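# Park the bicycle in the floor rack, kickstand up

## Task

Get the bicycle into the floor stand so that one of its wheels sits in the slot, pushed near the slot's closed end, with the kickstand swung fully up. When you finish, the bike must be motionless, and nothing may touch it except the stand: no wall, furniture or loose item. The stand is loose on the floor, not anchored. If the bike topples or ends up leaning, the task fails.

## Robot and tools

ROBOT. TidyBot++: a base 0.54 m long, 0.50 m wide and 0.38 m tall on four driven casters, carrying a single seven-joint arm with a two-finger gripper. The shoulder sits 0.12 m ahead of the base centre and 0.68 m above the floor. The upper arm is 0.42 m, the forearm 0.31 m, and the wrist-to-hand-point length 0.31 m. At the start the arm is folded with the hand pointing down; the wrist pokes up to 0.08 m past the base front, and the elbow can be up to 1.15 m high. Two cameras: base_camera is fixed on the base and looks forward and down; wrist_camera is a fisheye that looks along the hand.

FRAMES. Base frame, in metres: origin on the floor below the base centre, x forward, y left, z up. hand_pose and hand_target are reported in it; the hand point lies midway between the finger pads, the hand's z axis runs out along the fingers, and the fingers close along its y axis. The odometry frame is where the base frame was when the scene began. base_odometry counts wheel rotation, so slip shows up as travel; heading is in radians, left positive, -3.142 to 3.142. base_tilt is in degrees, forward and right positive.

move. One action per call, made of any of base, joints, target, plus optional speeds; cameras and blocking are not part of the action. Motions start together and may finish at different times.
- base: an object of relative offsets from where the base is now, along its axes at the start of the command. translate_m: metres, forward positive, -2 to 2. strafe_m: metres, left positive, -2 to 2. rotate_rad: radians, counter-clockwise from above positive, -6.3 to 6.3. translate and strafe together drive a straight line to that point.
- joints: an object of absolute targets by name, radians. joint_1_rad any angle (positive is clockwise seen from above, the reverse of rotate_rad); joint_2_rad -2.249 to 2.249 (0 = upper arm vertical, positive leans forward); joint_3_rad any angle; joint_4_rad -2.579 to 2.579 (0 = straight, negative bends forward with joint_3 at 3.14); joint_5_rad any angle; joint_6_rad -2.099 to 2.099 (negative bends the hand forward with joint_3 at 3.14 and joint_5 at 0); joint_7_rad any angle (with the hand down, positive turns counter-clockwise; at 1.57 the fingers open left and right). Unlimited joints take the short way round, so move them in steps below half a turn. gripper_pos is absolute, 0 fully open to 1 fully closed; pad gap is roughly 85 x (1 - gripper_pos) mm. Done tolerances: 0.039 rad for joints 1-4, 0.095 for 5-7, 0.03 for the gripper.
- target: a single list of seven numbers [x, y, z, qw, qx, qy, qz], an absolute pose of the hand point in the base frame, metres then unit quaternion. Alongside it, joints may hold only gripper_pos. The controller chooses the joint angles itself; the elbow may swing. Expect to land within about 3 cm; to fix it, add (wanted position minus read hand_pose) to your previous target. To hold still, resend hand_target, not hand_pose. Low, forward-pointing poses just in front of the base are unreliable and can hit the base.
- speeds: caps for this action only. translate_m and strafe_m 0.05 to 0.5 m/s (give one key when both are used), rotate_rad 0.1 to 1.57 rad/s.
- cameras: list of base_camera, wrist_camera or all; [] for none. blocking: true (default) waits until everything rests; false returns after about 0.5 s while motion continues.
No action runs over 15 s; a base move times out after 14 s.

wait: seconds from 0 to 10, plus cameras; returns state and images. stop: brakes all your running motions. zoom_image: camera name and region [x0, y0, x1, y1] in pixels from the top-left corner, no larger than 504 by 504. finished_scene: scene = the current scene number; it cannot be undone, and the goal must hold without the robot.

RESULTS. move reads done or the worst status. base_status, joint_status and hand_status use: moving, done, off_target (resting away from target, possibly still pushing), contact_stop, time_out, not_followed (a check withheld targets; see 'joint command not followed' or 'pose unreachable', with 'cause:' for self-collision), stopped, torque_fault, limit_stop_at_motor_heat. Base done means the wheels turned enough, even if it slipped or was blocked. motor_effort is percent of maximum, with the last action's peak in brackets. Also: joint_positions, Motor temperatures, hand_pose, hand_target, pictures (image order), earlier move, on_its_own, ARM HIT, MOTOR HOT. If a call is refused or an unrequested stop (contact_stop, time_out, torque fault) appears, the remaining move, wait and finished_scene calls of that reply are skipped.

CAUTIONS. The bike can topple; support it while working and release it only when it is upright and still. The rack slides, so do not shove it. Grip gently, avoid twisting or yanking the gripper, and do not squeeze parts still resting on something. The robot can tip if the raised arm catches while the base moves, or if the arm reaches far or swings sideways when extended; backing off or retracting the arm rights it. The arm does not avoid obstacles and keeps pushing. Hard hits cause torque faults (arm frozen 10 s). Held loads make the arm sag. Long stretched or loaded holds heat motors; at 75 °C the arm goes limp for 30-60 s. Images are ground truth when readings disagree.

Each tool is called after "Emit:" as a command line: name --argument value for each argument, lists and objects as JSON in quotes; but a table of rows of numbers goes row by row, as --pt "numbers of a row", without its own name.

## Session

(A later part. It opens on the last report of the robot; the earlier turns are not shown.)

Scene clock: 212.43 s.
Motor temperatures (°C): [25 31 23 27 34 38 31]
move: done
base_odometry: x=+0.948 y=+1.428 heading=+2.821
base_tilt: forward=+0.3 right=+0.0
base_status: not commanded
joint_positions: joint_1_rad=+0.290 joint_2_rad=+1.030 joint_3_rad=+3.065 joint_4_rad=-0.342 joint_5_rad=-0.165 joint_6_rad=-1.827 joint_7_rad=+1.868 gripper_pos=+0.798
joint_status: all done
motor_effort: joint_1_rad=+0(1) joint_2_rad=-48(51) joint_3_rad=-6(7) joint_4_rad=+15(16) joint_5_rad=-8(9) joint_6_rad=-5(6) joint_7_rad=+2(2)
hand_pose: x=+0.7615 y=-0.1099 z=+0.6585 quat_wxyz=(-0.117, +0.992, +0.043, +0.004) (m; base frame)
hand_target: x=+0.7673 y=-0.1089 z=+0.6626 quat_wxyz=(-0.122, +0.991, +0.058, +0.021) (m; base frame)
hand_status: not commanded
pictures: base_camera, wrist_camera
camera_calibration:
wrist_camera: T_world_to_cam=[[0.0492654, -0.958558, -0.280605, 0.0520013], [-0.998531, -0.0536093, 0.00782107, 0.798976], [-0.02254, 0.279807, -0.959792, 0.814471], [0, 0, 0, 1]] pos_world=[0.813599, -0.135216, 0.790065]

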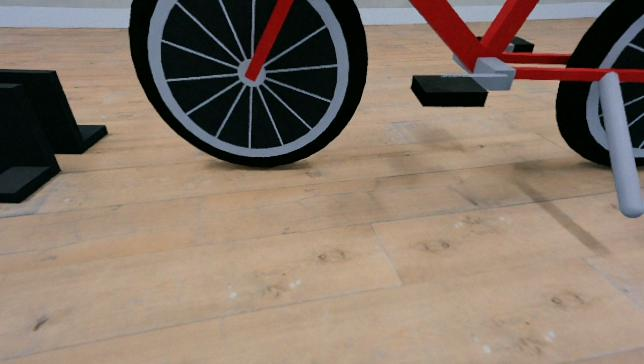

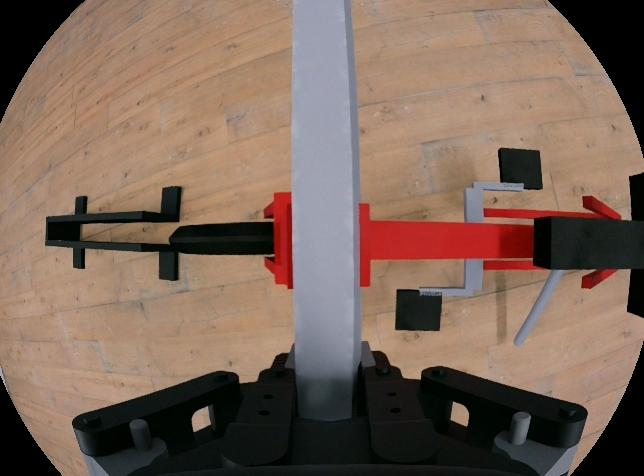

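Emit:
move --joints '{"joint_2_rad":1.045,"joint_4_rad":-0.3,"joint_6_rad":-1.814,"joint_7_rad":1.75}' --cameras '[]'

Emit:
move --base '{"strafe_m": 0.1}' --speeds '{"strafe_m": 0.08}' --cameras '["wrist_camera"]'

Emit:
move --joints '{"joint_7_rad":1.86}'

Emit:
zoom_image --camera "wrist_camera" --region '[30, 150, 300, 370]'

Scene clock: 213.97 s.
Motor temperatures (°C): [25 31 23 27 34 38 31]
move: done
base_odometry: x=+0.948 y=+1.428 heading=+2.821
base_tilt: forward=+0.3 right=+0.0
base_status: not commanded
joint_positions: joint_1_rad=+0.294 joint_2_rad=+1.038 joint_3_rad=+3.065 joint_4_rad=-0.317 joint_5_rad=-0.163 joint_6_rad=-1.827 joint_7_rad=+1.778 gripper_pos=+0.798
joint_status: all done
motor_effort: joint_1_rad=+1(4) joint_2_rad=-49(52) joint_3_rad=-5(6) joint_4_rad=+18(18) joint_5_rad=-6(8) joint_6_rad=+2(5) joint_7_rad=+0(2)
hand_pose: x=+0.7664 y=-0.1154 z=+0.6606 quat_wxyz=(-0.114, +0.993, -0.004, +0.007) (m; base frame)
hand_target: x=+0.7749 y=-0.1126 z=+0.6632 quat_wxyz=(-0.122, +0.992, -0.016, +0.020) (m; base frame)
hand_status: not commanded
pictures: none
No camera images: "cameras" was empty.

Scene clock: 215.83 s.
Motor temperatures (°C): [25 31 23 27 34 38 31]
move: done
base_odometry: x=+0.916 y=+1.333 heading=+2.821
base_tilt: forward=+0.2 right=+0.0
base_status: done
joint_positions: joint_1_rad=+0.295 joint_2_rad=+1.038 joint_3_rad=+3.065 joint_4_rad=-0.316 joint_5_rad=-0.159 joint_6_rad=-1.827 joint_7_rad=+1.778 gripper_pos=+0.798
joint_status: not commanded
motor_effort: joint_1_rad=-1(5) joint_2_rad=-51(52) joint_3_rad=-5(7) joint_4_rad=+17(18) joint_5_rad=-7(9) joint_6_rad=-2(2) joint_7_rad=+1(1)
hand_pose: x=+0.7664 y=-0.1169 z=+0.6605 quat_wxyz=(-0.111, +0.994, -0.005, +0.007) (m; base frame)
hand_target: x=+0.7749 y=-0.1126 z=+0.6632 quat_wxyz=(-0.122, +0.992, -0.016, +0.020) (m; base frame)
hand_status: not commanded
pictures: wrist_camera
camera_calibration:
wrist_camera: T_world_to_cam=[[-0.0435619, -0.961647, -0.270808, 0.109845], [-0.999051, 0.0418631, 0.0120491, 0.81228], [-0.000250077, 0.271076, -0.962558, 0.802247], [0, 0, 0, 1]] pos_world=[0.816495, -0.145842, 0.792169]

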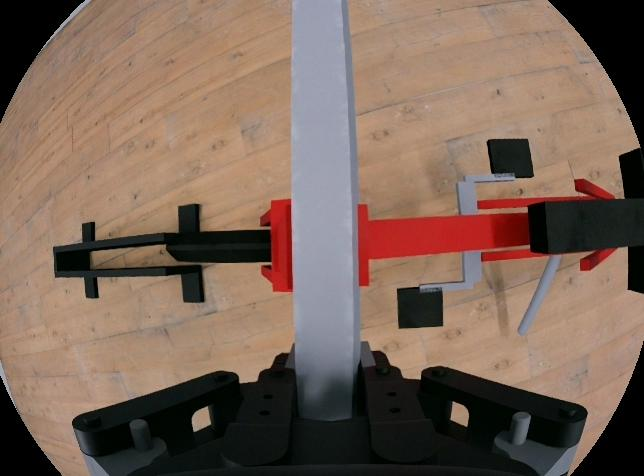

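Scene clock: 216.53 s.
Motor temperatures (°C): [25 31 23 27 34 38 31]
move: done
base_odometry: x=+0.916 y=+1.333 heading=+2.821
base_tilt: forward=+0.3 right=+0.0
base_status: not commanded
joint_positions: joint_1_rad=+0.298 joint_2_rad=+1.040 joint_3_rad=+3.065 joint_4_rad=-0.316 joint_5_rad=-0.158 joint_6_rad=-1.827 joint_7_rad=+1.852 gripper_pos=+0.798
joint_status: all done
motor_effort: joint_1_rad=+0(3) joint_2_rad=-51(53) joint_3_rad=-5(6) joint_4_rad=+17(18) joint_5_rad=-6(8) joint_6_rad=-2(3) joint_7_rad=+1(2)
hand_pose: x=+0.7660 y=-0.1193 z=+0.6593 quat_wxyz=(-0.111, +0.993, +0.030, +0.011) (m; base frame)
hand_target: x=+0.7749 y=-0.1126 z=+0.6632 quat_wxyz=(-0.121, +0.992, +0.039, +0.026) (m; base frame)
hand_status: not commanded
pictures: base_camera, wrist_camera
camera_calibration:
wrist_camera: T_world_to_cam=[[0.0265644, -0.962547, -0.269809, 0.0527566], [-0.999636, -0.0268727, -0.00255174, 0.813841], [-0.00479432, 0.269779, -0.96291, 0.805259], [0, 0, 0, 1]] pos_world=[0.816003, -0.144591, 0.791704]

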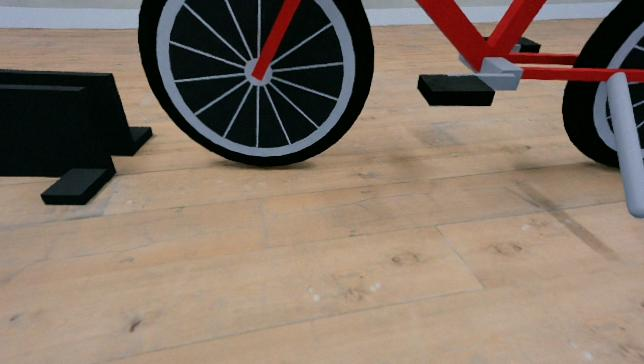

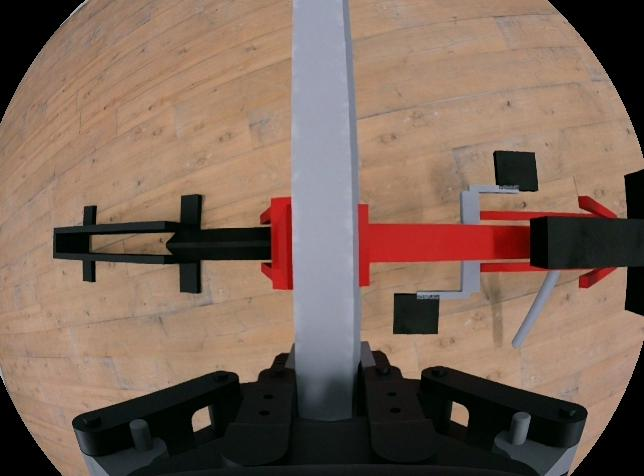

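Scaled by 1.867.

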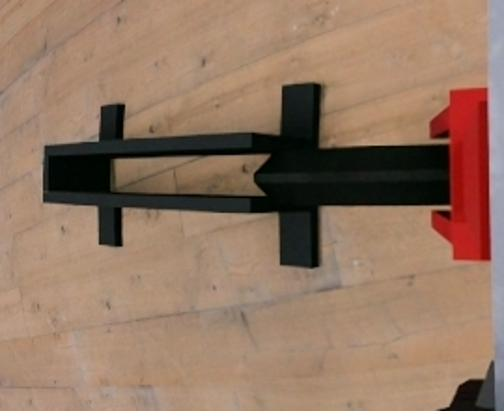

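Emit:
move --joints '{"joint_7_rad":1.63}' --cameras '[]'

Emit:
move --base '{"strafe_m": 0.055}' --speeds '{"strafe_m": 0.08}' --cameras '["wrist_camera"]'

Emit:
move --joints '{"joint_7_rad":1.855}'

Emit:
zoom_image --camera "wrist_camera" --region '[30, 150, 300, 370]'

Scene clock: 217.90 s.
Motor temperatures (°C): [25 31 23 27 34 38 31]
move: done
base_odometry: x=+0.916 y=+1.333 heading=+2.821
base_tilt: forward=+0.2 right=+0.0
base_status: not commanded
joint_positions: joint_1_rad=+0.299 joint_2_rad=+1.036 joint_3_rad=+3.064 joint_4_rad=-0.314 joint_5_rad=-0.156 joint_6_rad=-1.827 joint_7_rad=+1.652 gripper_pos=+0.798
joint_status: all done
motor_effort: joint_1_rad=+1(4) joint_2_rad=-47(51) joint_3_rad=-5(5) joint_4_rad=+17(18) joint_5_rad=-6(7) joint_6_rad=+3(3) joint_7_rad=+0(2)
hand_pose: x=+0.7661 y=-0.1204 z=+0.6622 quat_wxyz=(-0.110, +0.991, -0.069, +0.002) (m; base frame)
hand_target: x=+0.7749 y=-0.1126 z=+0.6632 quat_wxyz=(-0.123, +0.989, -0.075, +0.012) (m; base frame)
hand_status: not commanded
pictures: none
No camera images: "cameras" was empty.

Scene clock: 219.20 s.
Motor temperatures (°C): [25 31 23 27 34 38 31]
move: done
base_odometry: x=+0.898 y=+1.280 heading=+2.822
base_tilt: forward=+0.3 right=+0.0
base_status: done
joint_positions: joint_1_rad=+0.295 joint_2_rad=+1.037 joint_3_rad=+3.064 joint_4_rad=-0.314 joint_5_rad=-0.154 joint_6_rad=-1.827 joint_7_rad=+1.652 gripper_pos=+0.798
joint_status: not commanded
motor_effort: joint_1_rad=-1(5) joint_2_rad=-50(52) joint_3_rad=-5(7) joint_4_rad=+17(18) joint_5_rad=-6(9) joint_6_rad=+0(4) joint_7_rad=+1(1)
hand_pose: x=+0.7665 y=-0.1187 z=+0.6618 quat_wxyz=(-0.109, +0.992, -0.068, +0.001) (m; base frame)
hand_target: x=+0.7749 y=-0.1126 z=+0.6632 quat_wxyz=(-0.123, +0.989, -0.075, +0.012) (m; base frame)
hand_status: not commanded
pictures: wrist_camera
camera_calibration:
wrist_camera: T_world_to_cam=[[-0.169532, -0.949082, -0.265523, 0.203056], [-0.985486, 0.165643, 0.0371441, 0.800105], [0.00872918, 0.267967, -0.963389, 0.797191], [0, 0, 0, 1]] pos_world=[0.815958, -0.153435, 0.792202]

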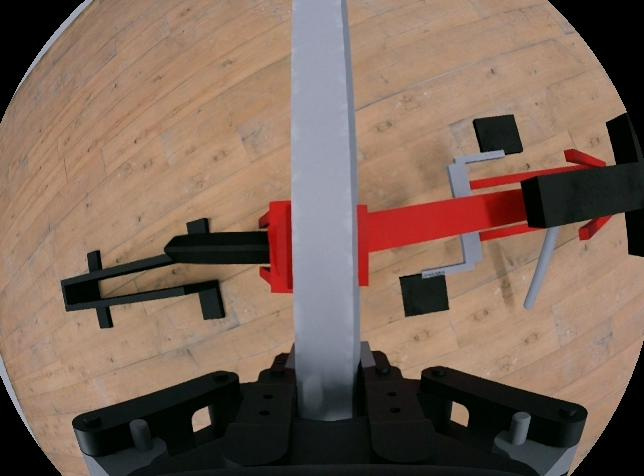

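Scene clock: 219.97 s.
Motor temperatures (°C): [25 31 23 27 34 38 31]
move: done
base_odometry: x=+0.898 y=+1.280 heading=+2.822
base_tilt: forward=+0.3 right=+0.0
base_status: not commanded
joint_positions: joint_1_rad=+0.301 joint_2_rad=+1.041 joint_3_rad=+3.064 joint_4_rad=-0.314 joint_5_rad=-0.152 joint_6_rad=-1.827 joint_7_rad=+1.835 gripper_pos=+0.798
joint_status: all done
motor_effort: joint_1_rad=+0(4) joint_2_rad=-51(53) joint_3_rad=-6(7) joint_4_rad=+17(18) joint_5_rad=-7(8) joint_6_rad=-2(4) joint_7_rad=+2(3)
hand_pose: x=+0.7657 y=-0.1226 z=+0.6588 quat_wxyz=(-0.108, +0.994, +0.020, +0.009) (m; base frame)
hand_target: x=+0.7749 y=-0.1126 z=+0.6632 quat_wxyz=(-0.121, +0.992, +0.037, +0.026) (m; base frame)
hand_status: not commanded
pictures: base_camera, wrist_camera
camera_calibration:
wrist_camera: T_world_to_cam=[[0.00486511, -0.964218, -0.265065, 0.0627015], [-0.999982, -0.00561397, 0.00206768, 0.813323], [-0.00348177, 0.26505, -0.964228, 0.804958], [0, 0, 0, 1]] pos_world=[0.815806, -0.148331, 0.791101]

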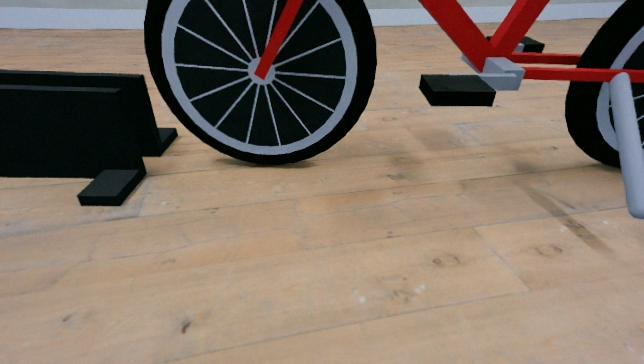

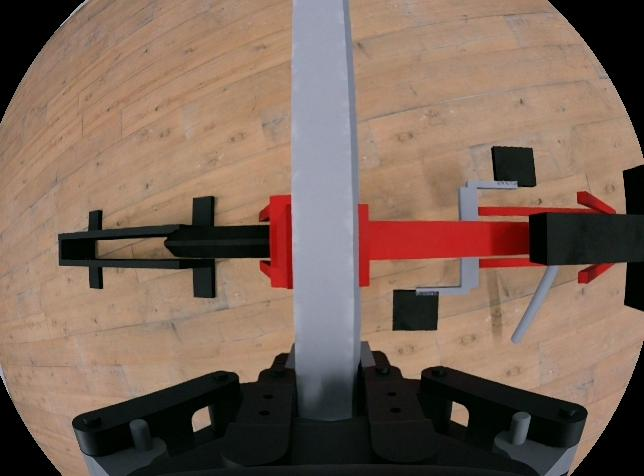

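Scaled by 1.867.

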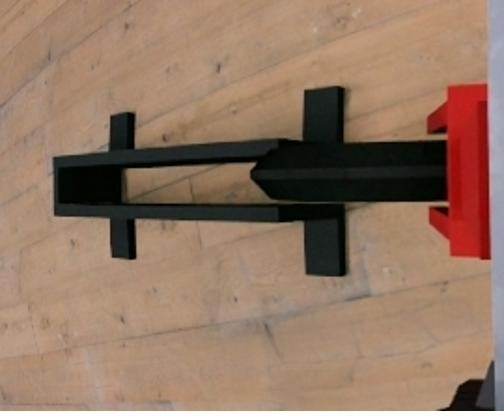

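Emit:
move --joints '{"joint_7_rad":1.91}' --cameras '["wrist_camera"]'

Emit:
zoom_image --camera "wrist_camera" --region '[30, 150, 300, 370]'

Scene clock: 220.73 s.
Motor temperatures (°C): [25 31 23 27 34 38 31]
move: done
base_odometry: x=+0.898 y=+1.280 heading=+2.822
base_tilt: forward=+0.3 right=+0.0
base_status: not commanded
joint_positions: joint_1_rad=+0.302 joint_2_rad=+1.043 joint_3_rad=+3.064 joint_4_rad=-0.314 joint_5_rad=-0.152 joint_6_rad=-1.827 joint_7_rad=+1.885 gripper_pos=+0.798
joint_status: all done
motor_effort: joint_1_rad=+0(3) joint_2_rad=-52(53) joint_3_rad=-5(7) joint_4_rad=+17(17) joint_5_rad=-6(9) joint_6_rad=-5(5) joint_7_rad=+2(2)
hand_pose: x=+0.7656 y=-0.1234 z=+0.6580 quat_wxyz=(-0.108, +0.993, +0.044, +0.012) (m; base frame)
hand_target: x=+0.7749 y=-0.1126 z=+0.6632 quat_wxyz=(-0.120, +0.990, +0.064, +0.029) (m; base frame)
hand_status: not commanded
pictures: wrist_camera
camera_calibration:
wrist_camera: T_world_to_cam=[[0.0533758, -0.963018, -0.264096, 0.0241255], [-0.998551, -0.0532795, -0.00753273, 0.812503], [-0.00681673, 0.264115, -0.964467, 0.806998], [0, 0, 0, 1]] pos_world=[0.815539, -0.146618, 0.790815]

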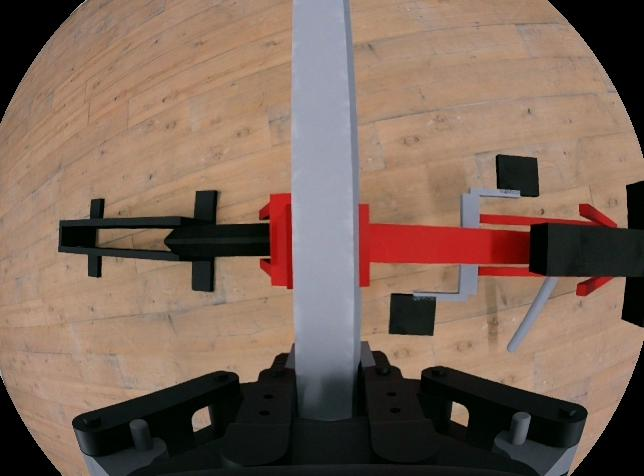

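Scaled by 1.867.

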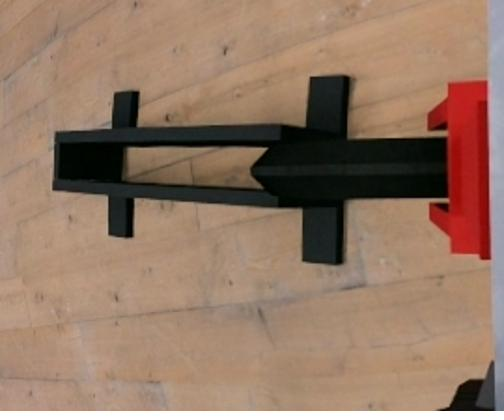

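Emit:
move --base '{"strafe_m": 0.08}' --speeds '{"strafe_m": 0.08}' --cameras '["wrist_camera", "base_camera"]'

Emit:
zoom_image --camera "wrist_camera" --region '[30, 150, 300, 370]'

Scene clock: 222.50 s.
Motor temperatures (°C): [25 31 23 27 34 38 31]
move: done
base_odometry: x=+0.873 y=+1.204 heading=+2.822
base_tilt: forward=+0.2 right=+0.0
base_status: done
joint_positions: joint_1_rad=+0.297 joint_2_rad=+1.043 joint_3_rad=+3.064 joint_4_rad=-0.312 joint_5_rad=-0.149 joint_6_rad=-1.827 joint_7_rad=+1.885 gripper_pos=+0.798
joint_status: not commanded
motor_effort: joint_1_rad=-1(5) joint_2_rad=-49(53) joint_3_rad=-5(7) joint_4_rad=+16(18) joint_5_rad=-6(10) joint_6_rad=-2(5) joint_7_rad=+1(2)
hand_pose: x=+0.7662 y=-0.1214 z=+0.6583 quat_wxyz=(-0.107, +0.993, +0.046, +0.012) (m; base frame)
hand_target: x=+0.7749 y=-0.1126 z=+0.6632 quat_wxyz=(-0.120, +0.990, +0.064, +0.029) (m; base frame)
hand_status: not commanded
pictures: base_camera, wrist_camera
camera_calibration:
wrist_camera: T_world_to_cam=[[0.0571259, -0.96354, -0.261394, 0.0213333], [-0.998341, -0.0570024, -0.00806076, 0.813027], [-0.00713321, 0.261421, -0.965199, 0.807121], [0, 0, 0, 1]] pos_world=[0.816217, -0.144098, 0.791162]

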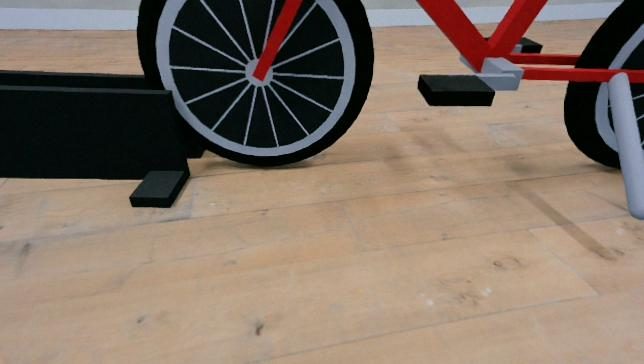

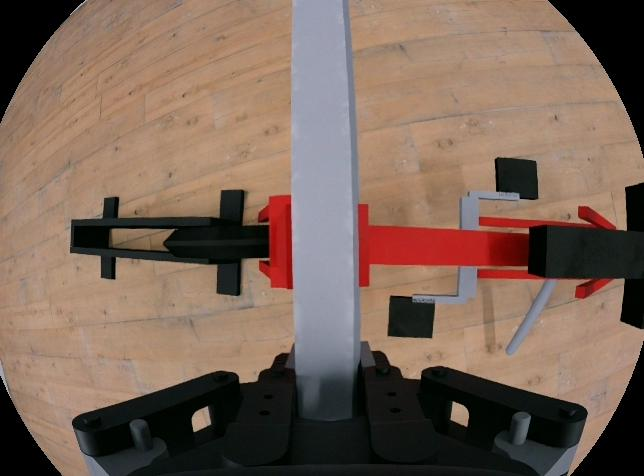

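Scaled by 1.867.

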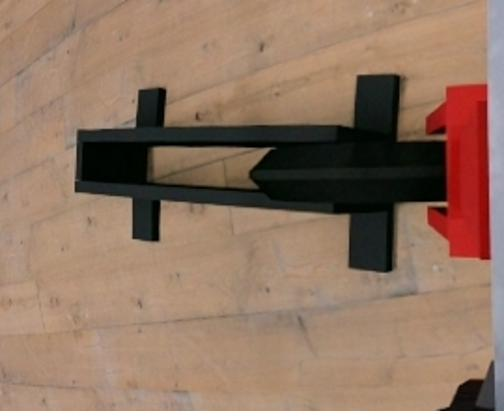

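Emit:
move --base '{"strafe_m": 0.1}' --speeds '{"strafe_m": 0.08}' --cameras '["wrist_camera", "base_camera"]'

Emit:
zoom_image --camera "wrist_camera" --region '[30, 150, 300, 370]'

Scene clock: 224.47 s.
Motor temperatures (°C): [25 31 23 27 34 38 31]
move: done
base_odometry: x=+0.841 y=+1.109 heading=+2.822
base_tilt: forward=+0.3 right=+0.0
base_status: done
joint_positions: joint_1_rad=+0.295 joint_2_rad=+1.043 joint_3_rad=+3.064 joint_4_rad=-0.310 joint_5_rad=-0.149 joint_6_rad=-1.827 joint_7_rad=+1.885 gripper_pos=+0.798
joint_status: not commanded
motor_effort: joint_1_rad=+0(5) joint_2_rad=-47(49) joint_3_rad=-5(7) joint_4_rad=+16(17) joint_5_rad=-6(8) joint_6_rad=-1(2) joint_7_rad=+0(1)
hand_pose: x=+0.7668 y=-0.1205 z=+0.6588 quat_wxyz=(-0.107, +0.993, +0.047, +0.012) (m; base frame)
hand_target: x=+0.7749 y=-0.1126 z=+0.6632 quat_wxyz=(-0.120, +0.990, +0.064, +0.029) (m; base frame)
hand_status: not commanded
pictures: base_camera, wrist_camera
camera_calibration:
wrist_camera: T_world_to_cam=[[0.0590943, -0.963573, -0.260836, 0.0204823], [-0.998234, -0.0586131, -0.00963048, 0.814428], [-0.00600872, 0.260944, -0.965335, 0.806512], [0, 0, 0, 1]] pos_world=[0.816626, -0.142982, 0.791741]

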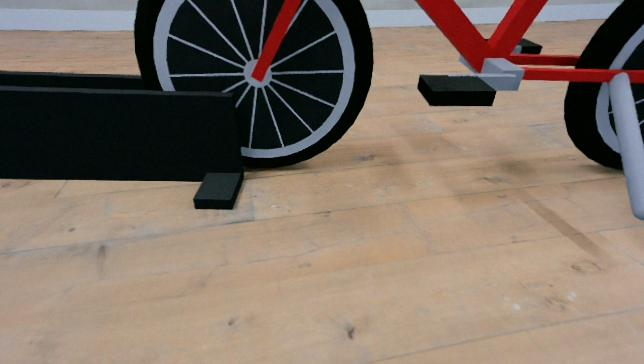

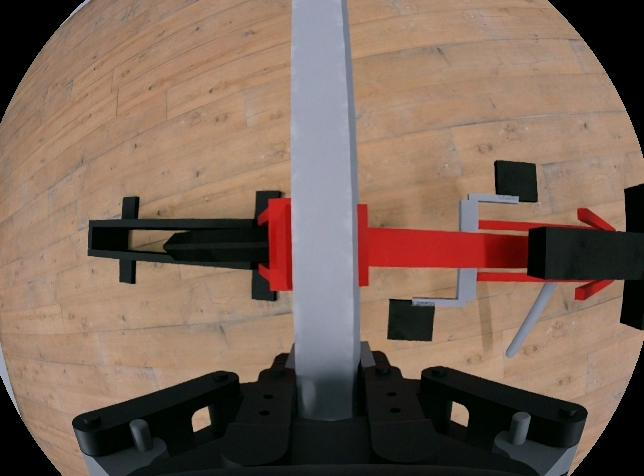

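Scaled by 1.867.

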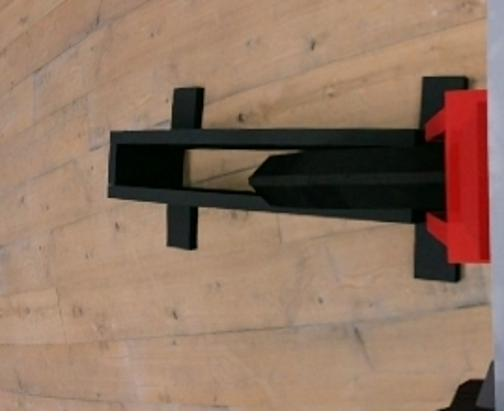

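Emit:
move --base '{"strafe_m": 0.17}' --speeds '{"strafe_m": 0.09}' --cameras '["wrist_camera", "base_camera"]'

Emit:
zoom_image --camera "wrist_camera" --region '[30, 150, 300, 370]'

Scene clock: 227.10 s.
Motor temperatures (°C): [25 31 23 27 34 38 31]
move: done
base_odometry: x=+0.788 y=+0.947 heading=+2.822
base_tilt: forward=+0.3 right=+0.0
base_status: done
joint_positions: joint_1_rad=+0.299 joint_2_rad=+1.042 joint_3_rad=+3.064 joint_4_rad=-0.308 joint_5_rad=-0.149 joint_6_rad=-1.827 joint_7_rad=+1.885 gripper_pos=+0.798
joint_status: not commanded
motor_effort: joint_1_rad=+1(5) joint_2_rad=-46(48) joint_3_rad=-4(7) joint_4_rad=+16(17) joint_5_rad=-5(9) joint_6_rad=+1(2) joint_7_rad=+2(2)
hand_pose: x=+0.7667 y=-0.1234 z=+0.6598 quat_wxyz=(-0.106, +0.993, +0.045, +0.014) (m; base frame)
hand_target: x=+0.7749 y=-0.1126 z=+0.6632 quat_wxyz=(-0.120, +0.990, +0.064, +0.029) (m; base frame)
hand_status: not commanded
pictures: base_camera, wrist_camera
camera_calibration:
wrist_camera: T_world_to_cam=[[0.05561, -0.964148, -0.259471, 0.0196291], [-0.998449, -0.0543752, -0.0119395, 0.816404], [-0.00259735, 0.259733, -0.965677, 0.805695], [0, 0, 0, 1]] pos_world=[0.816139, -0.145948, 0.792881]

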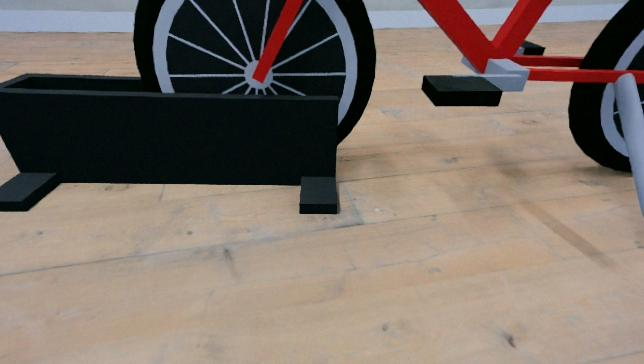

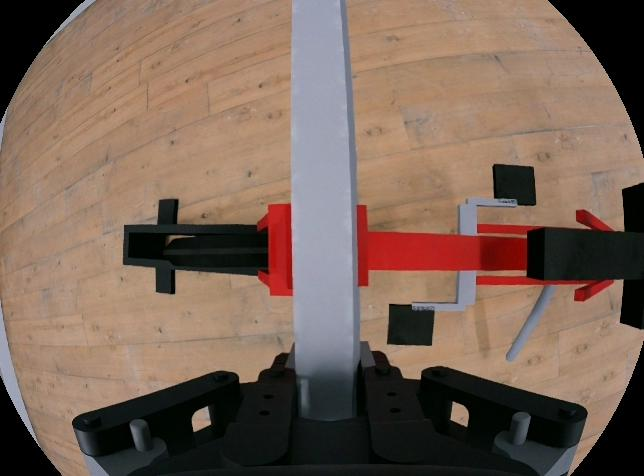

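Scaled by 1.867.

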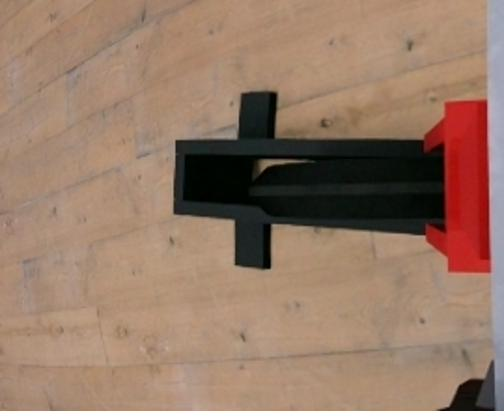

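Emit:
move --base '{"strafe_m": 0.155}' --speeds '{"strafe_m": 0.09}' --cameras '["wrist_camera", "base_camera"]'

Emit:
zoom_image --camera "wrist_camera" --region '[30, 150, 300, 370]'

Scene clock: 229.53 s.
Motor temperatures (°C): [25 31 23 27 34 38 31]
move: done
base_odometry: x=+0.739 y=+0.800 heading=+2.822
base_tilt: forward=+0.2 right=+0.0
base_status: done
joint_positions: joint_1_rad=+0.300 joint_2_rad=+1.041 joint_3_rad=+3.064 joint_4_rad=-0.308 joint_5_rad=-0.146 joint_6_rad=-1.827 joint_7_rad=+1.885 gripper_pos=+0.798
joint_status: not commanded
motor_effort: joint_1_rad=+1(5) joint_2_rad=-47(47) joint_3_rad=-5(7) joint_4_rad=+17(17) joint_5_rad=-6(9) joint_6_rad=+1(2) joint_7_rad=+2(2)
hand_pose: x=+0.7667 y=-0.1246 z=+0.6605 quat_wxyz=(-0.104, +0.993, +0.044, +0.014) (m; base frame)
hand_target: x=+0.7749 y=-0.1126 z=+0.6632 quat_wxyz=(-0.120, +0.990, +0.064, +0.029) (m; base frame)
hand_status: not commanded
pictures: base_camera, wrist_camera
camera_calibration:
wrist_camera: T_world_to_cam=[[0.0552459, -0.964891, -0.256773, 0.0170787], [-0.998472, -0.0536685, -0.0131522, 0.817247], [-0.00109019, 0.257108, -0.966382, 0.805749], [0, 0, 0, 1]] pos_world=[0.815933, -0.146825, 0.793795]

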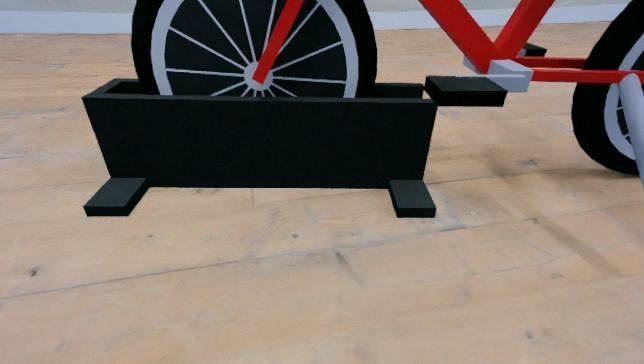

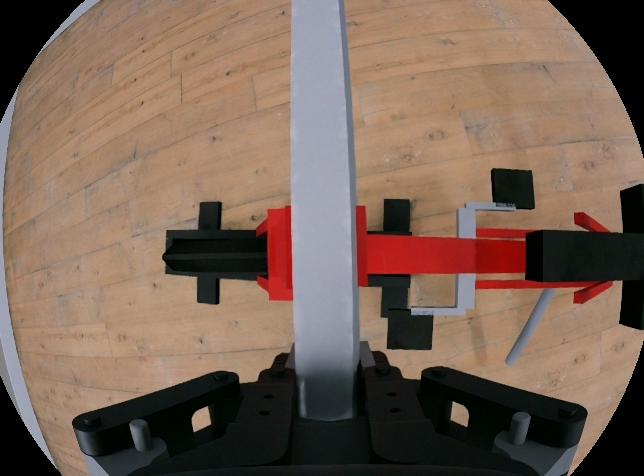

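Scaled by 1.867.

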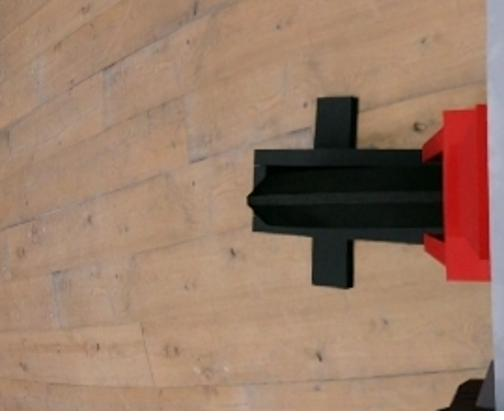

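Emit:
move --base '{"strafe_m": 0.04}' --speeds '{"strafe_m": 0.07}' --cameras '["wrist_camera", "base_camera"]'

Emit:
zoom_image --camera "wrist_camera" --region '[30, 150, 300, 370]'

Emit:
zoom_image --camera "base_camera" --region '[60, 20, 540, 240]'

Scene clock: 231.03 s.
Motor temperatures (°C): [25 31 23 27 34 38 31]
move: done
base_odometry: x=+0.726 y=+0.762 heading=+2.822
base_tilt: forward=+0.2 right=+0.0
base_status: done
joint_positions: joint_1_rad=+0.297 joint_2_rad=+1.041 joint_3_rad=+3.064 joint_4_rad=-0.307 joint_5_rad=-0.146 joint_6_rad=-1.827 joint_7_rad=+1.885 gripper_pos=+0.798
joint_status: not commanded
motor_effort: joint_1_rad=+1(4) joint_2_rad=-47(48) joint_3_rad=-5(7) joint_4_rad=+16(17) joint_5_rad=-6(10) joint_6_rad=+0(2) joint_7_rad=+1(2)
hand_pose: x=+0.7672 y=-0.1227 z=+0.6607 quat_wxyz=(-0.104, +0.993, +0.046, +0.015) (m; base frame)
hand_target: x=+0.7749 y=-0.1126 z=+0.6632 quat_wxyz=(-0.120, +0.990, +0.064, +0.029) (m; base frame)
hand_status: not commanded
pictures: base_camera, wrist_camera
camera_calibration:
wrist_camera: T_world_to_cam=[[0.0582469, -0.964875, -0.25617, 0.0161805], [-0.998301, -0.0566732, -0.0135278, 0.817572], [-0.00146535, 0.256523, -0.966537, 0.805731], [0, 0, 0, 1]] pos_world=[0.816421, -0.144742, 0.793973]

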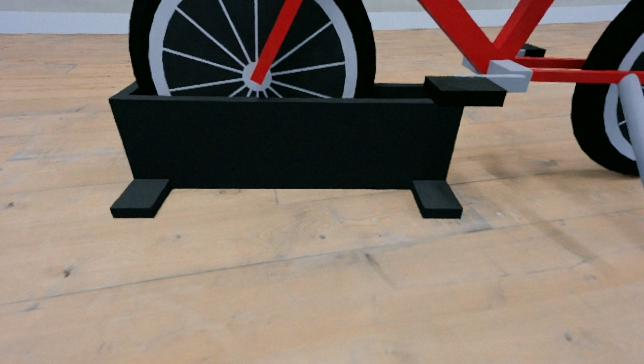

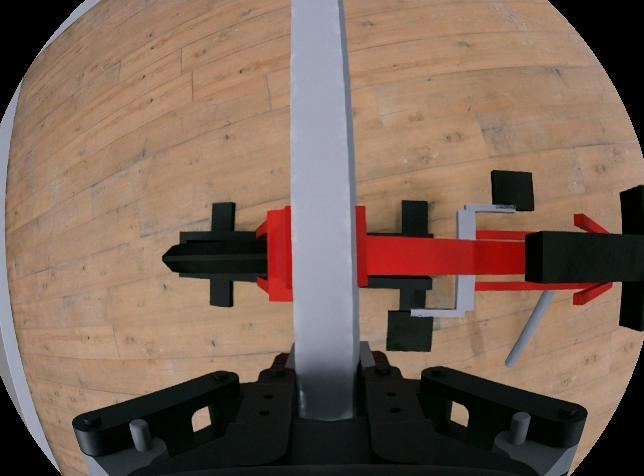

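Scaled by 1.867.

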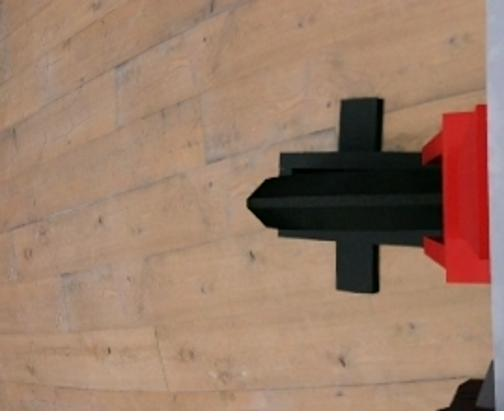

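Scaled by 1.050.

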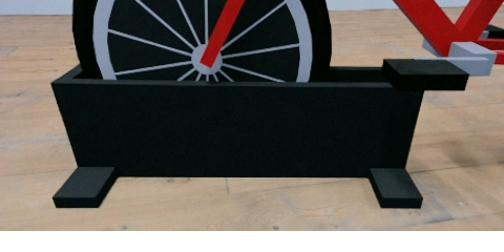

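Emit:
move --base '{"strafe_m": 0.02}' --speeds '{"strafe_m": 0.06}' --cameras '[]'

Emit:
move --joints '{"joint_2_rad":0.98,"joint_4_rad":-0.45,"joint_6_rad":-1.765}'

Emit:
zoom_image --camera "wrist_camera" --region '[30, 150, 300, 370]'

Scene clock: 232.23 s.
Motor temperatures (°C): [25 31 23 27 34 38 31]
move: done
base_odometry: x=+0.720 y=+0.742 heading=+2.823
base_tilt: forward=+0.2 right=+0.0
base_status: done
joint_positions: joint_1_rad=+0.307 joint_2_rad=+1.041 joint_3_rad=+3.064 joint_4_rad=-0.307 joint_5_rad=-0.146 joint_6_rad=-1.827 joint_7_rad=+1.885 gripper_pos=+0.798
joint_status: not commanded
motor_effort: joint_1_rad=+1(4) joint_2_rad=-47(48) joint_3_rad=-5(7) joint_4_rad=+16(17) joint_5_rad=-6(9) joint_6_rad=+1(2) joint_7_rad=+1(1)
hand_pose: x=+0.7660 y=-0.1292 z=+0.6609 quat_wxyz=(-0.104, +0.994, +0.041, +0.015) (m; base frame)
hand_target: x=+0.7749 y=-0.1126 z=+0.6632 quat_wxyz=(-0.120, +0.990, +0.064, +0.029) (m; base frame)
hand_status: not commanded
pictures: none
No camera images: "cameras" was empty.

Scene clock: 233.30 s.
Motor temperatures (°C): [25 31 23 27 34 38 31]
move: done
base_odometry: x=+0.720 y=+0.742 heading=+2.823
base_tilt: forward=+0.2 right=+0.0
base_status: not commanded
joint_positions: joint_1_rad=+0.314 joint_2_rad=+0.989 joint_3_rad=+3.064 joint_4_rad=-0.421 joint_5_rad=-0.146 joint_6_rad=-1.790 joint_7_rad=+1.885 gripper_pos=+0.798
joint_status: all done
motor_effort: joint_1_rad=-4(4) joint_2_rad=-46(48) joint_3_rad=-8(8) joint_4_rad=+14(17) joint_5_rad=-9(10) joint_6_rad=-5(6) joint_7_rad=+1(1)
hand_pose: x=+0.7507 y=-0.1270 z=+0.6603 quat_wxyz=(-0.107, +0.994, +0.036, +0.003) (m; base frame)
hand_target: x=+0.7558 y=-0.1034 z=+0.6605 quat_wxyz=(-0.125, +0.990, +0.062, +0.012) (m; base frame)
hand_status: not commanded
pictures: base_camera, wrist_camera
camera_calibration:
wrist_camera: T_world_to_cam=[[0.035179, -0.964309, -0.262431, 0.0344156], [-0.999149, -0.0395997, 0.0115735, 0.787017], [-0.0215527, 0.261801, -0.964881, 0.821139], [0, 0, 0, 1]] pos_world=[0.802834, -0.150622, 0.792225]

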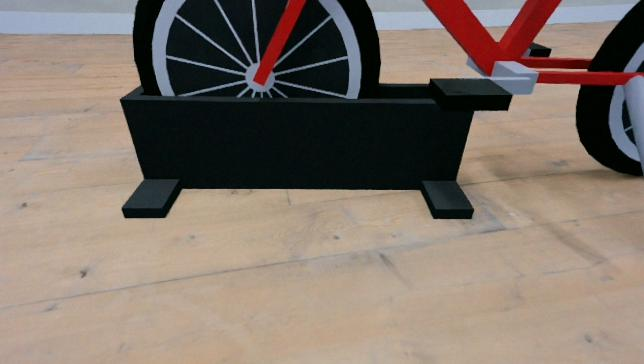

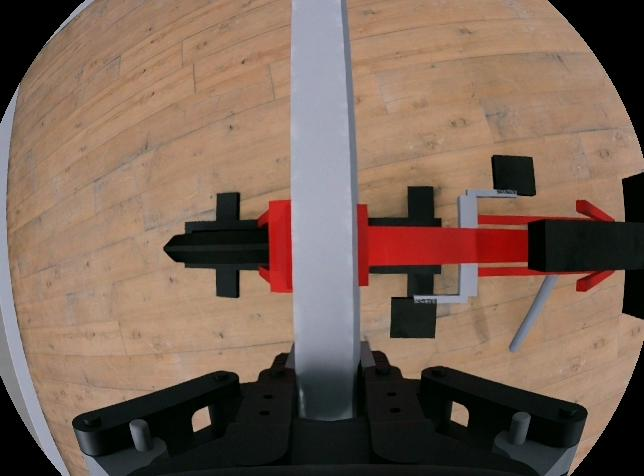

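Scaled by 1.867.

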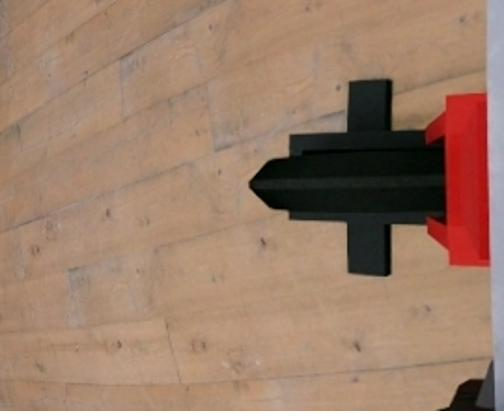

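Emit:
move --joints '{"joint_2_rad":0.93,"joint_4_rad":-0.56,"joint_6_rad":-1.73}' --cameras '["base_camera"]'

Emit:
move --joints '{"joint_2_rad":0.885,"joint_4_rad":-0.66,"joint_6_rad":-1.70}'

Scene clock: 234.37 s.
Motor temperatures (°C): [25 31 23 27 34 38 31]
move: done
base_odometry: x=+0.720 y=+0.742 heading=+2.823
base_tilt: forward=+0.2 right=+0.0
base_status: not commanded
joint_positions: joint_1_rad=+0.320 joint_2_rad=+0.940 joint_3_rad=+3.064 joint_4_rad=-0.530 joint_5_rad=-0.142 joint_6_rad=-1.755 joint_7_rad=+1.885 gripper_pos=+0.798
joint_status: all done
motor_effort: joint_1_rad=-5(6) joint_2_rad=-45(47) joint_3_rad=-8(9) joint_4_rad=+14(15) joint_5_rad=-11(12) joint_6_rad=-6(7) joint_7_rad=+1(1)
hand_pose: x=+0.7340 y=-0.1256 z=+0.6592 quat_wxyz=(-0.108, +0.994, +0.031, -0.009) (m; base frame)
hand_target: x=+0.7392 y=-0.0963 z=+0.6593 quat_wxyz=(-0.128, +0.990, +0.060, -0.001) (m; base frame)
hand_status: not commanded
pictures: base_camera

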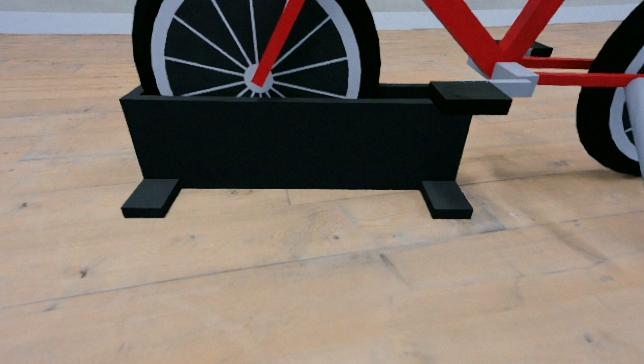

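Scene clock: 235.30 s.
Motor temperatures (°C): [25 31 23 27 34 38 31]
move: done
base_odometry: x=+0.720 y=+0.742 heading=+2.823
base_tilt: forward=+0.3 right=+0.0
base_status: not commanded
joint_positions: joint_1_rad=+0.325 joint_2_rad=+0.893 joint_3_rad=+3.064 joint_4_rad=-0.632 joint_5_rad=-0.139 joint_6_rad=-1.723 joint_7_rad=+1.885 gripper_pos=+0.798
joint_status: all done
motor_effort: joint_1_rad=-4(6) joint_2_rad=-44(46) joint_3_rad=-8(9) joint_4_rad=+14(15) joint_5_rad=-10(12) joint_6_rad=-6(8) joint_7_rad=+1(2)
hand_pose: x=+0.7163 y=-0.1224 z=+0.6575 quat_wxyz=(-0.110, +0.993, +0.027, -0.021) (m; base frame)
hand_target: x=+0.7218 y=-0.0896 z=+0.6575 quat_wxyz=(-0.130, +0.990, +0.059, -0.014) (m; base frame)
hand_status: not commanded
pictures: base_camera, wrist_camera
camera_calibration:
wrist_camera: T_world_to_cam=[[0.00992412, -0.963668, -0.26692, 0.0605067], [-0.997721, -0.0273585, 0.0616776, 0.720427], [-0.0667393, 0.2657, -0.961743, 0.847233], [0, 0, 0, 1]] pos_world=[0.774729, -0.147091, 0.786536]

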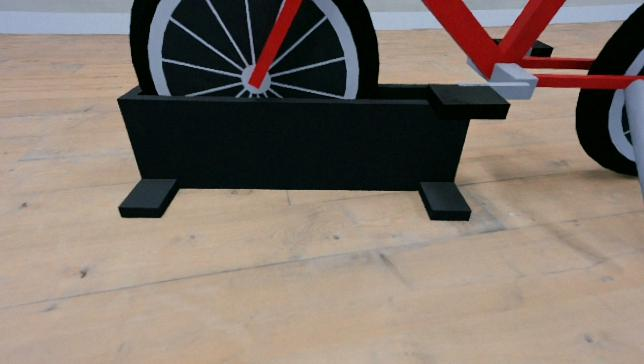

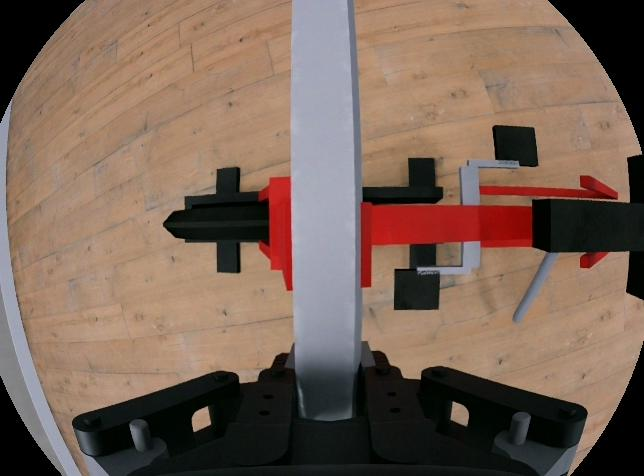

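Emit:
move --joints '{"gripper_pos":0.0}'

Scene clock: 236.47 s.
Motor temperatures (°C): [25 31 23 27 34 38 31]
move: done
base_odometry: x=+0.720 y=+0.743 heading=+2.823
base_tilt: forward=+0.2 right=+0.0
base_status: not commanded
joint_positions: joint_1_rad=+0.309 joint_2_rad=+0.893 joint_3_rad=+3.056 joint_4_rad=-0.647 joint_5_rad=-0.162 joint_6_rad=-1.723 joint_7_rad=+1.885 gripper_pos=+0.000
joint_status: all done
motor_effort: joint_1_rad=+1(5) joint_2_rad=-45(47) joint_3_rad=-2(9) joint_4_rad=+17(17) joint_5_rad=-1(11) joint_6_rad=-1(7) joint_7_rad=+1(1)
hand_pose: x=+0.7163 y=-0.1014 z=+0.6555 quat_wxyz=(-0.126, +0.991, +0.038, -0.025) (m; base frame)
hand_target: x=+0.7218 y=-0.0896 z=+0.6575 quat_wxyz=(-0.130, +0.990, +0.059, -0.014) (m; base frame)
hand_status: not commanded
pictures: base_camera, wrist_camera
camera_calibration:
wrist_camera: T_world_to_cam=[[0.0300521, -0.953952, -0.298452, 0.0874422], [-0.996424, -0.0521801, 0.0664519, 0.714569], [-0.0789651, 0.295387, -0.952109, 0.845165], [0, 0, 0, 1]] pos_world=[0.776124, -0.128949, 0.783302]

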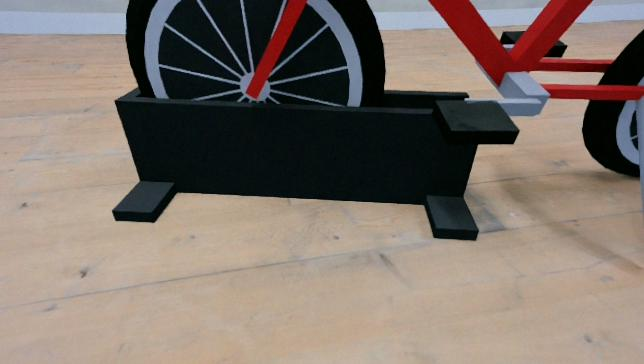

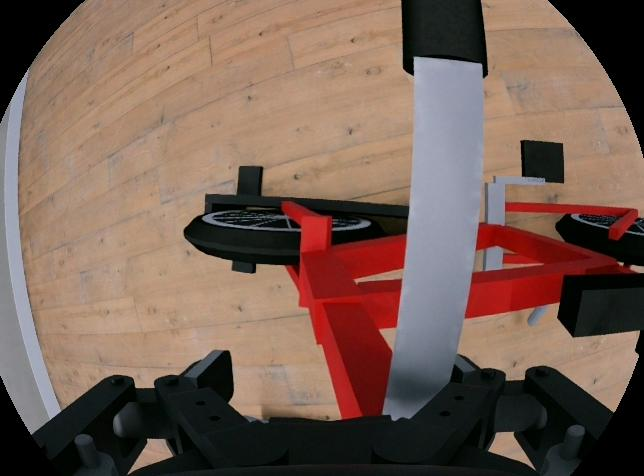

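Emit:
wait --seconds 1

Scene clock: 237.57 s.
Motor temperatures (°C): [25 31 23 27 34 38 31]
base_odometry: x=+0.720 y=+0.743 heading=+2.823
base_tilt: forward=+0.3 right=+0.0
base_status: not commanded
joint_positions: joint_1_rad=+0.309 joint_2_rad=+0.893 joint_3_rad=+3.056 joint_4_rad=-0.647 joint_5_rad=-0.162 joint_6_rad=-1.723 joint_7_rad=+1.885 gripper_pos=+0.000
joint_status: all done
motor_effort: joint_1_rad=+1(5) joint_2_rad=-46(47) joint_3_rad=-2(9) joint_4_rad=+16(17) joint_5_rad=-1(11) joint_6_rad=-1(7) joint_7_rad=+1(1)
hand_pose: x=+0.7163 y=-0.1014 z=+0.6555 quat_wxyz=(-0.126, +0.991, +0.038, -0.025) (m; base frame)
hand_target: x=+0.7218 y=-0.0896 z=+0.6575 quat_wxyz=(-0.130, +0.990, +0.059, -0.014) (m; base frame)
hand_status: not commanded
wait: 1.00 s; at rest by 0.17 s
pictures: base_camera, wrist_camera
camera_calibration:
wrist_camera: T_world_to_cam=[[0.0300521, -0.953952, -0.298452, 0.0874422], [-0.996424, -0.0521801, 0.0664519, 0.714569], [-0.0789651, 0.295387, -0.952109, 0.845165], [0, 0, 0, 1]] pos_world=[0.776124, -0.128949, 0.783302]

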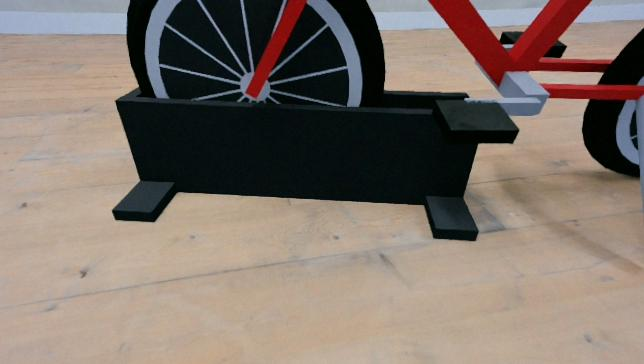

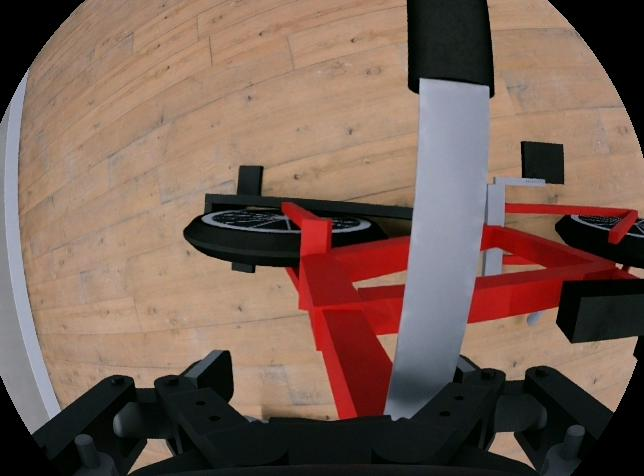

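Emit:
move --target '[0.72, -0.122, 0.775, -0.13, 0.99, 0.04, -0.02]'

Scene clock: 239.20 s.
Motor temperatures (°C): [25 31 23 27 34 38 31]
move: off_target
base_odometry: x=+0.720 y=+0.743 heading=+2.823
base_tilt: forward=+0.2 right=+0.0
base_status: not commanded
joint_positions: joint_1_rad=+0.340 joint_2_rad=+0.734 joint_3_rad=+3.056 joint_4_rad=-0.654 joint_5_rad=-0.162 joint_6_rad=-1.789 joint_7_rad=+1.885 gripper_pos=+0.000
joint_status: not commanded
motor_effort: joint_1_rad=+1(1) joint_2_rad=-41(49) joint_3_rad=-2(4) joint_4_rad=+17(18) joint_5_rad=+0(3) joint_6_rad=-1(2) joint_7_rad=+1(1)
hand_pose: x=+0.6880 y=-0.1132 z=+0.7486 quat_wxyz=(-0.108, +0.993, +0.035, +0.016) (m; base frame)
hand_target: x=+0.6668 y=-0.1138 z=+0.7405 quat_wxyz=(-0.118, +0.992, +0.034, -0.023) (m; base frame)
hand_status: off_target (0.042 m and 4.9 deg from the pose sent, 0.121 m and 0.8 deg at the start)
pictures: base_camera, wrist_camera
camera_calibration:
wrist_camera: T_world_to_cam=[[0.0375269, -0.963813, -0.263924, 0.0727248], [-0.999288, -0.0351869, -0.0135893, 0.743378], [0.0038109, 0.264246, -0.964448, 0.883813], [0, 0, 0, 1]] pos_world=[0.736752, -0.137294, 0.881687]

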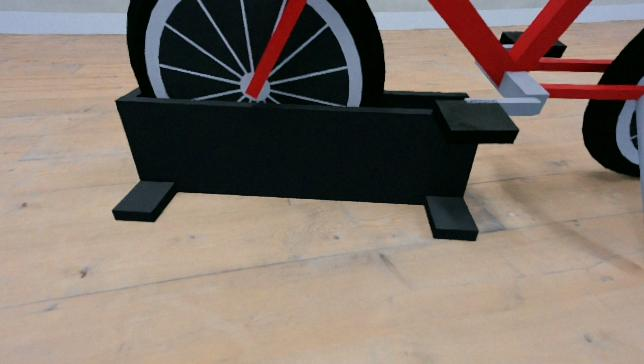

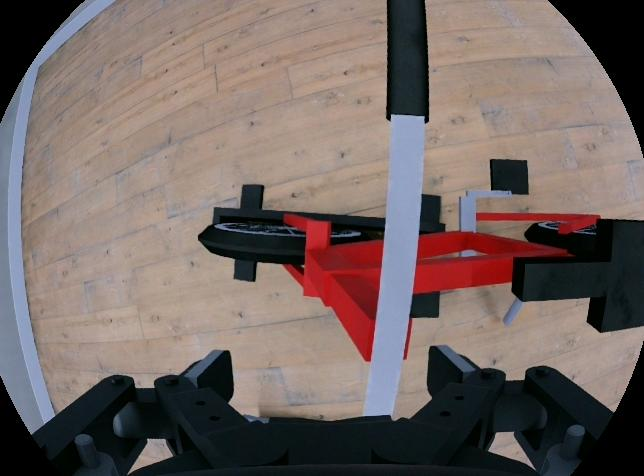

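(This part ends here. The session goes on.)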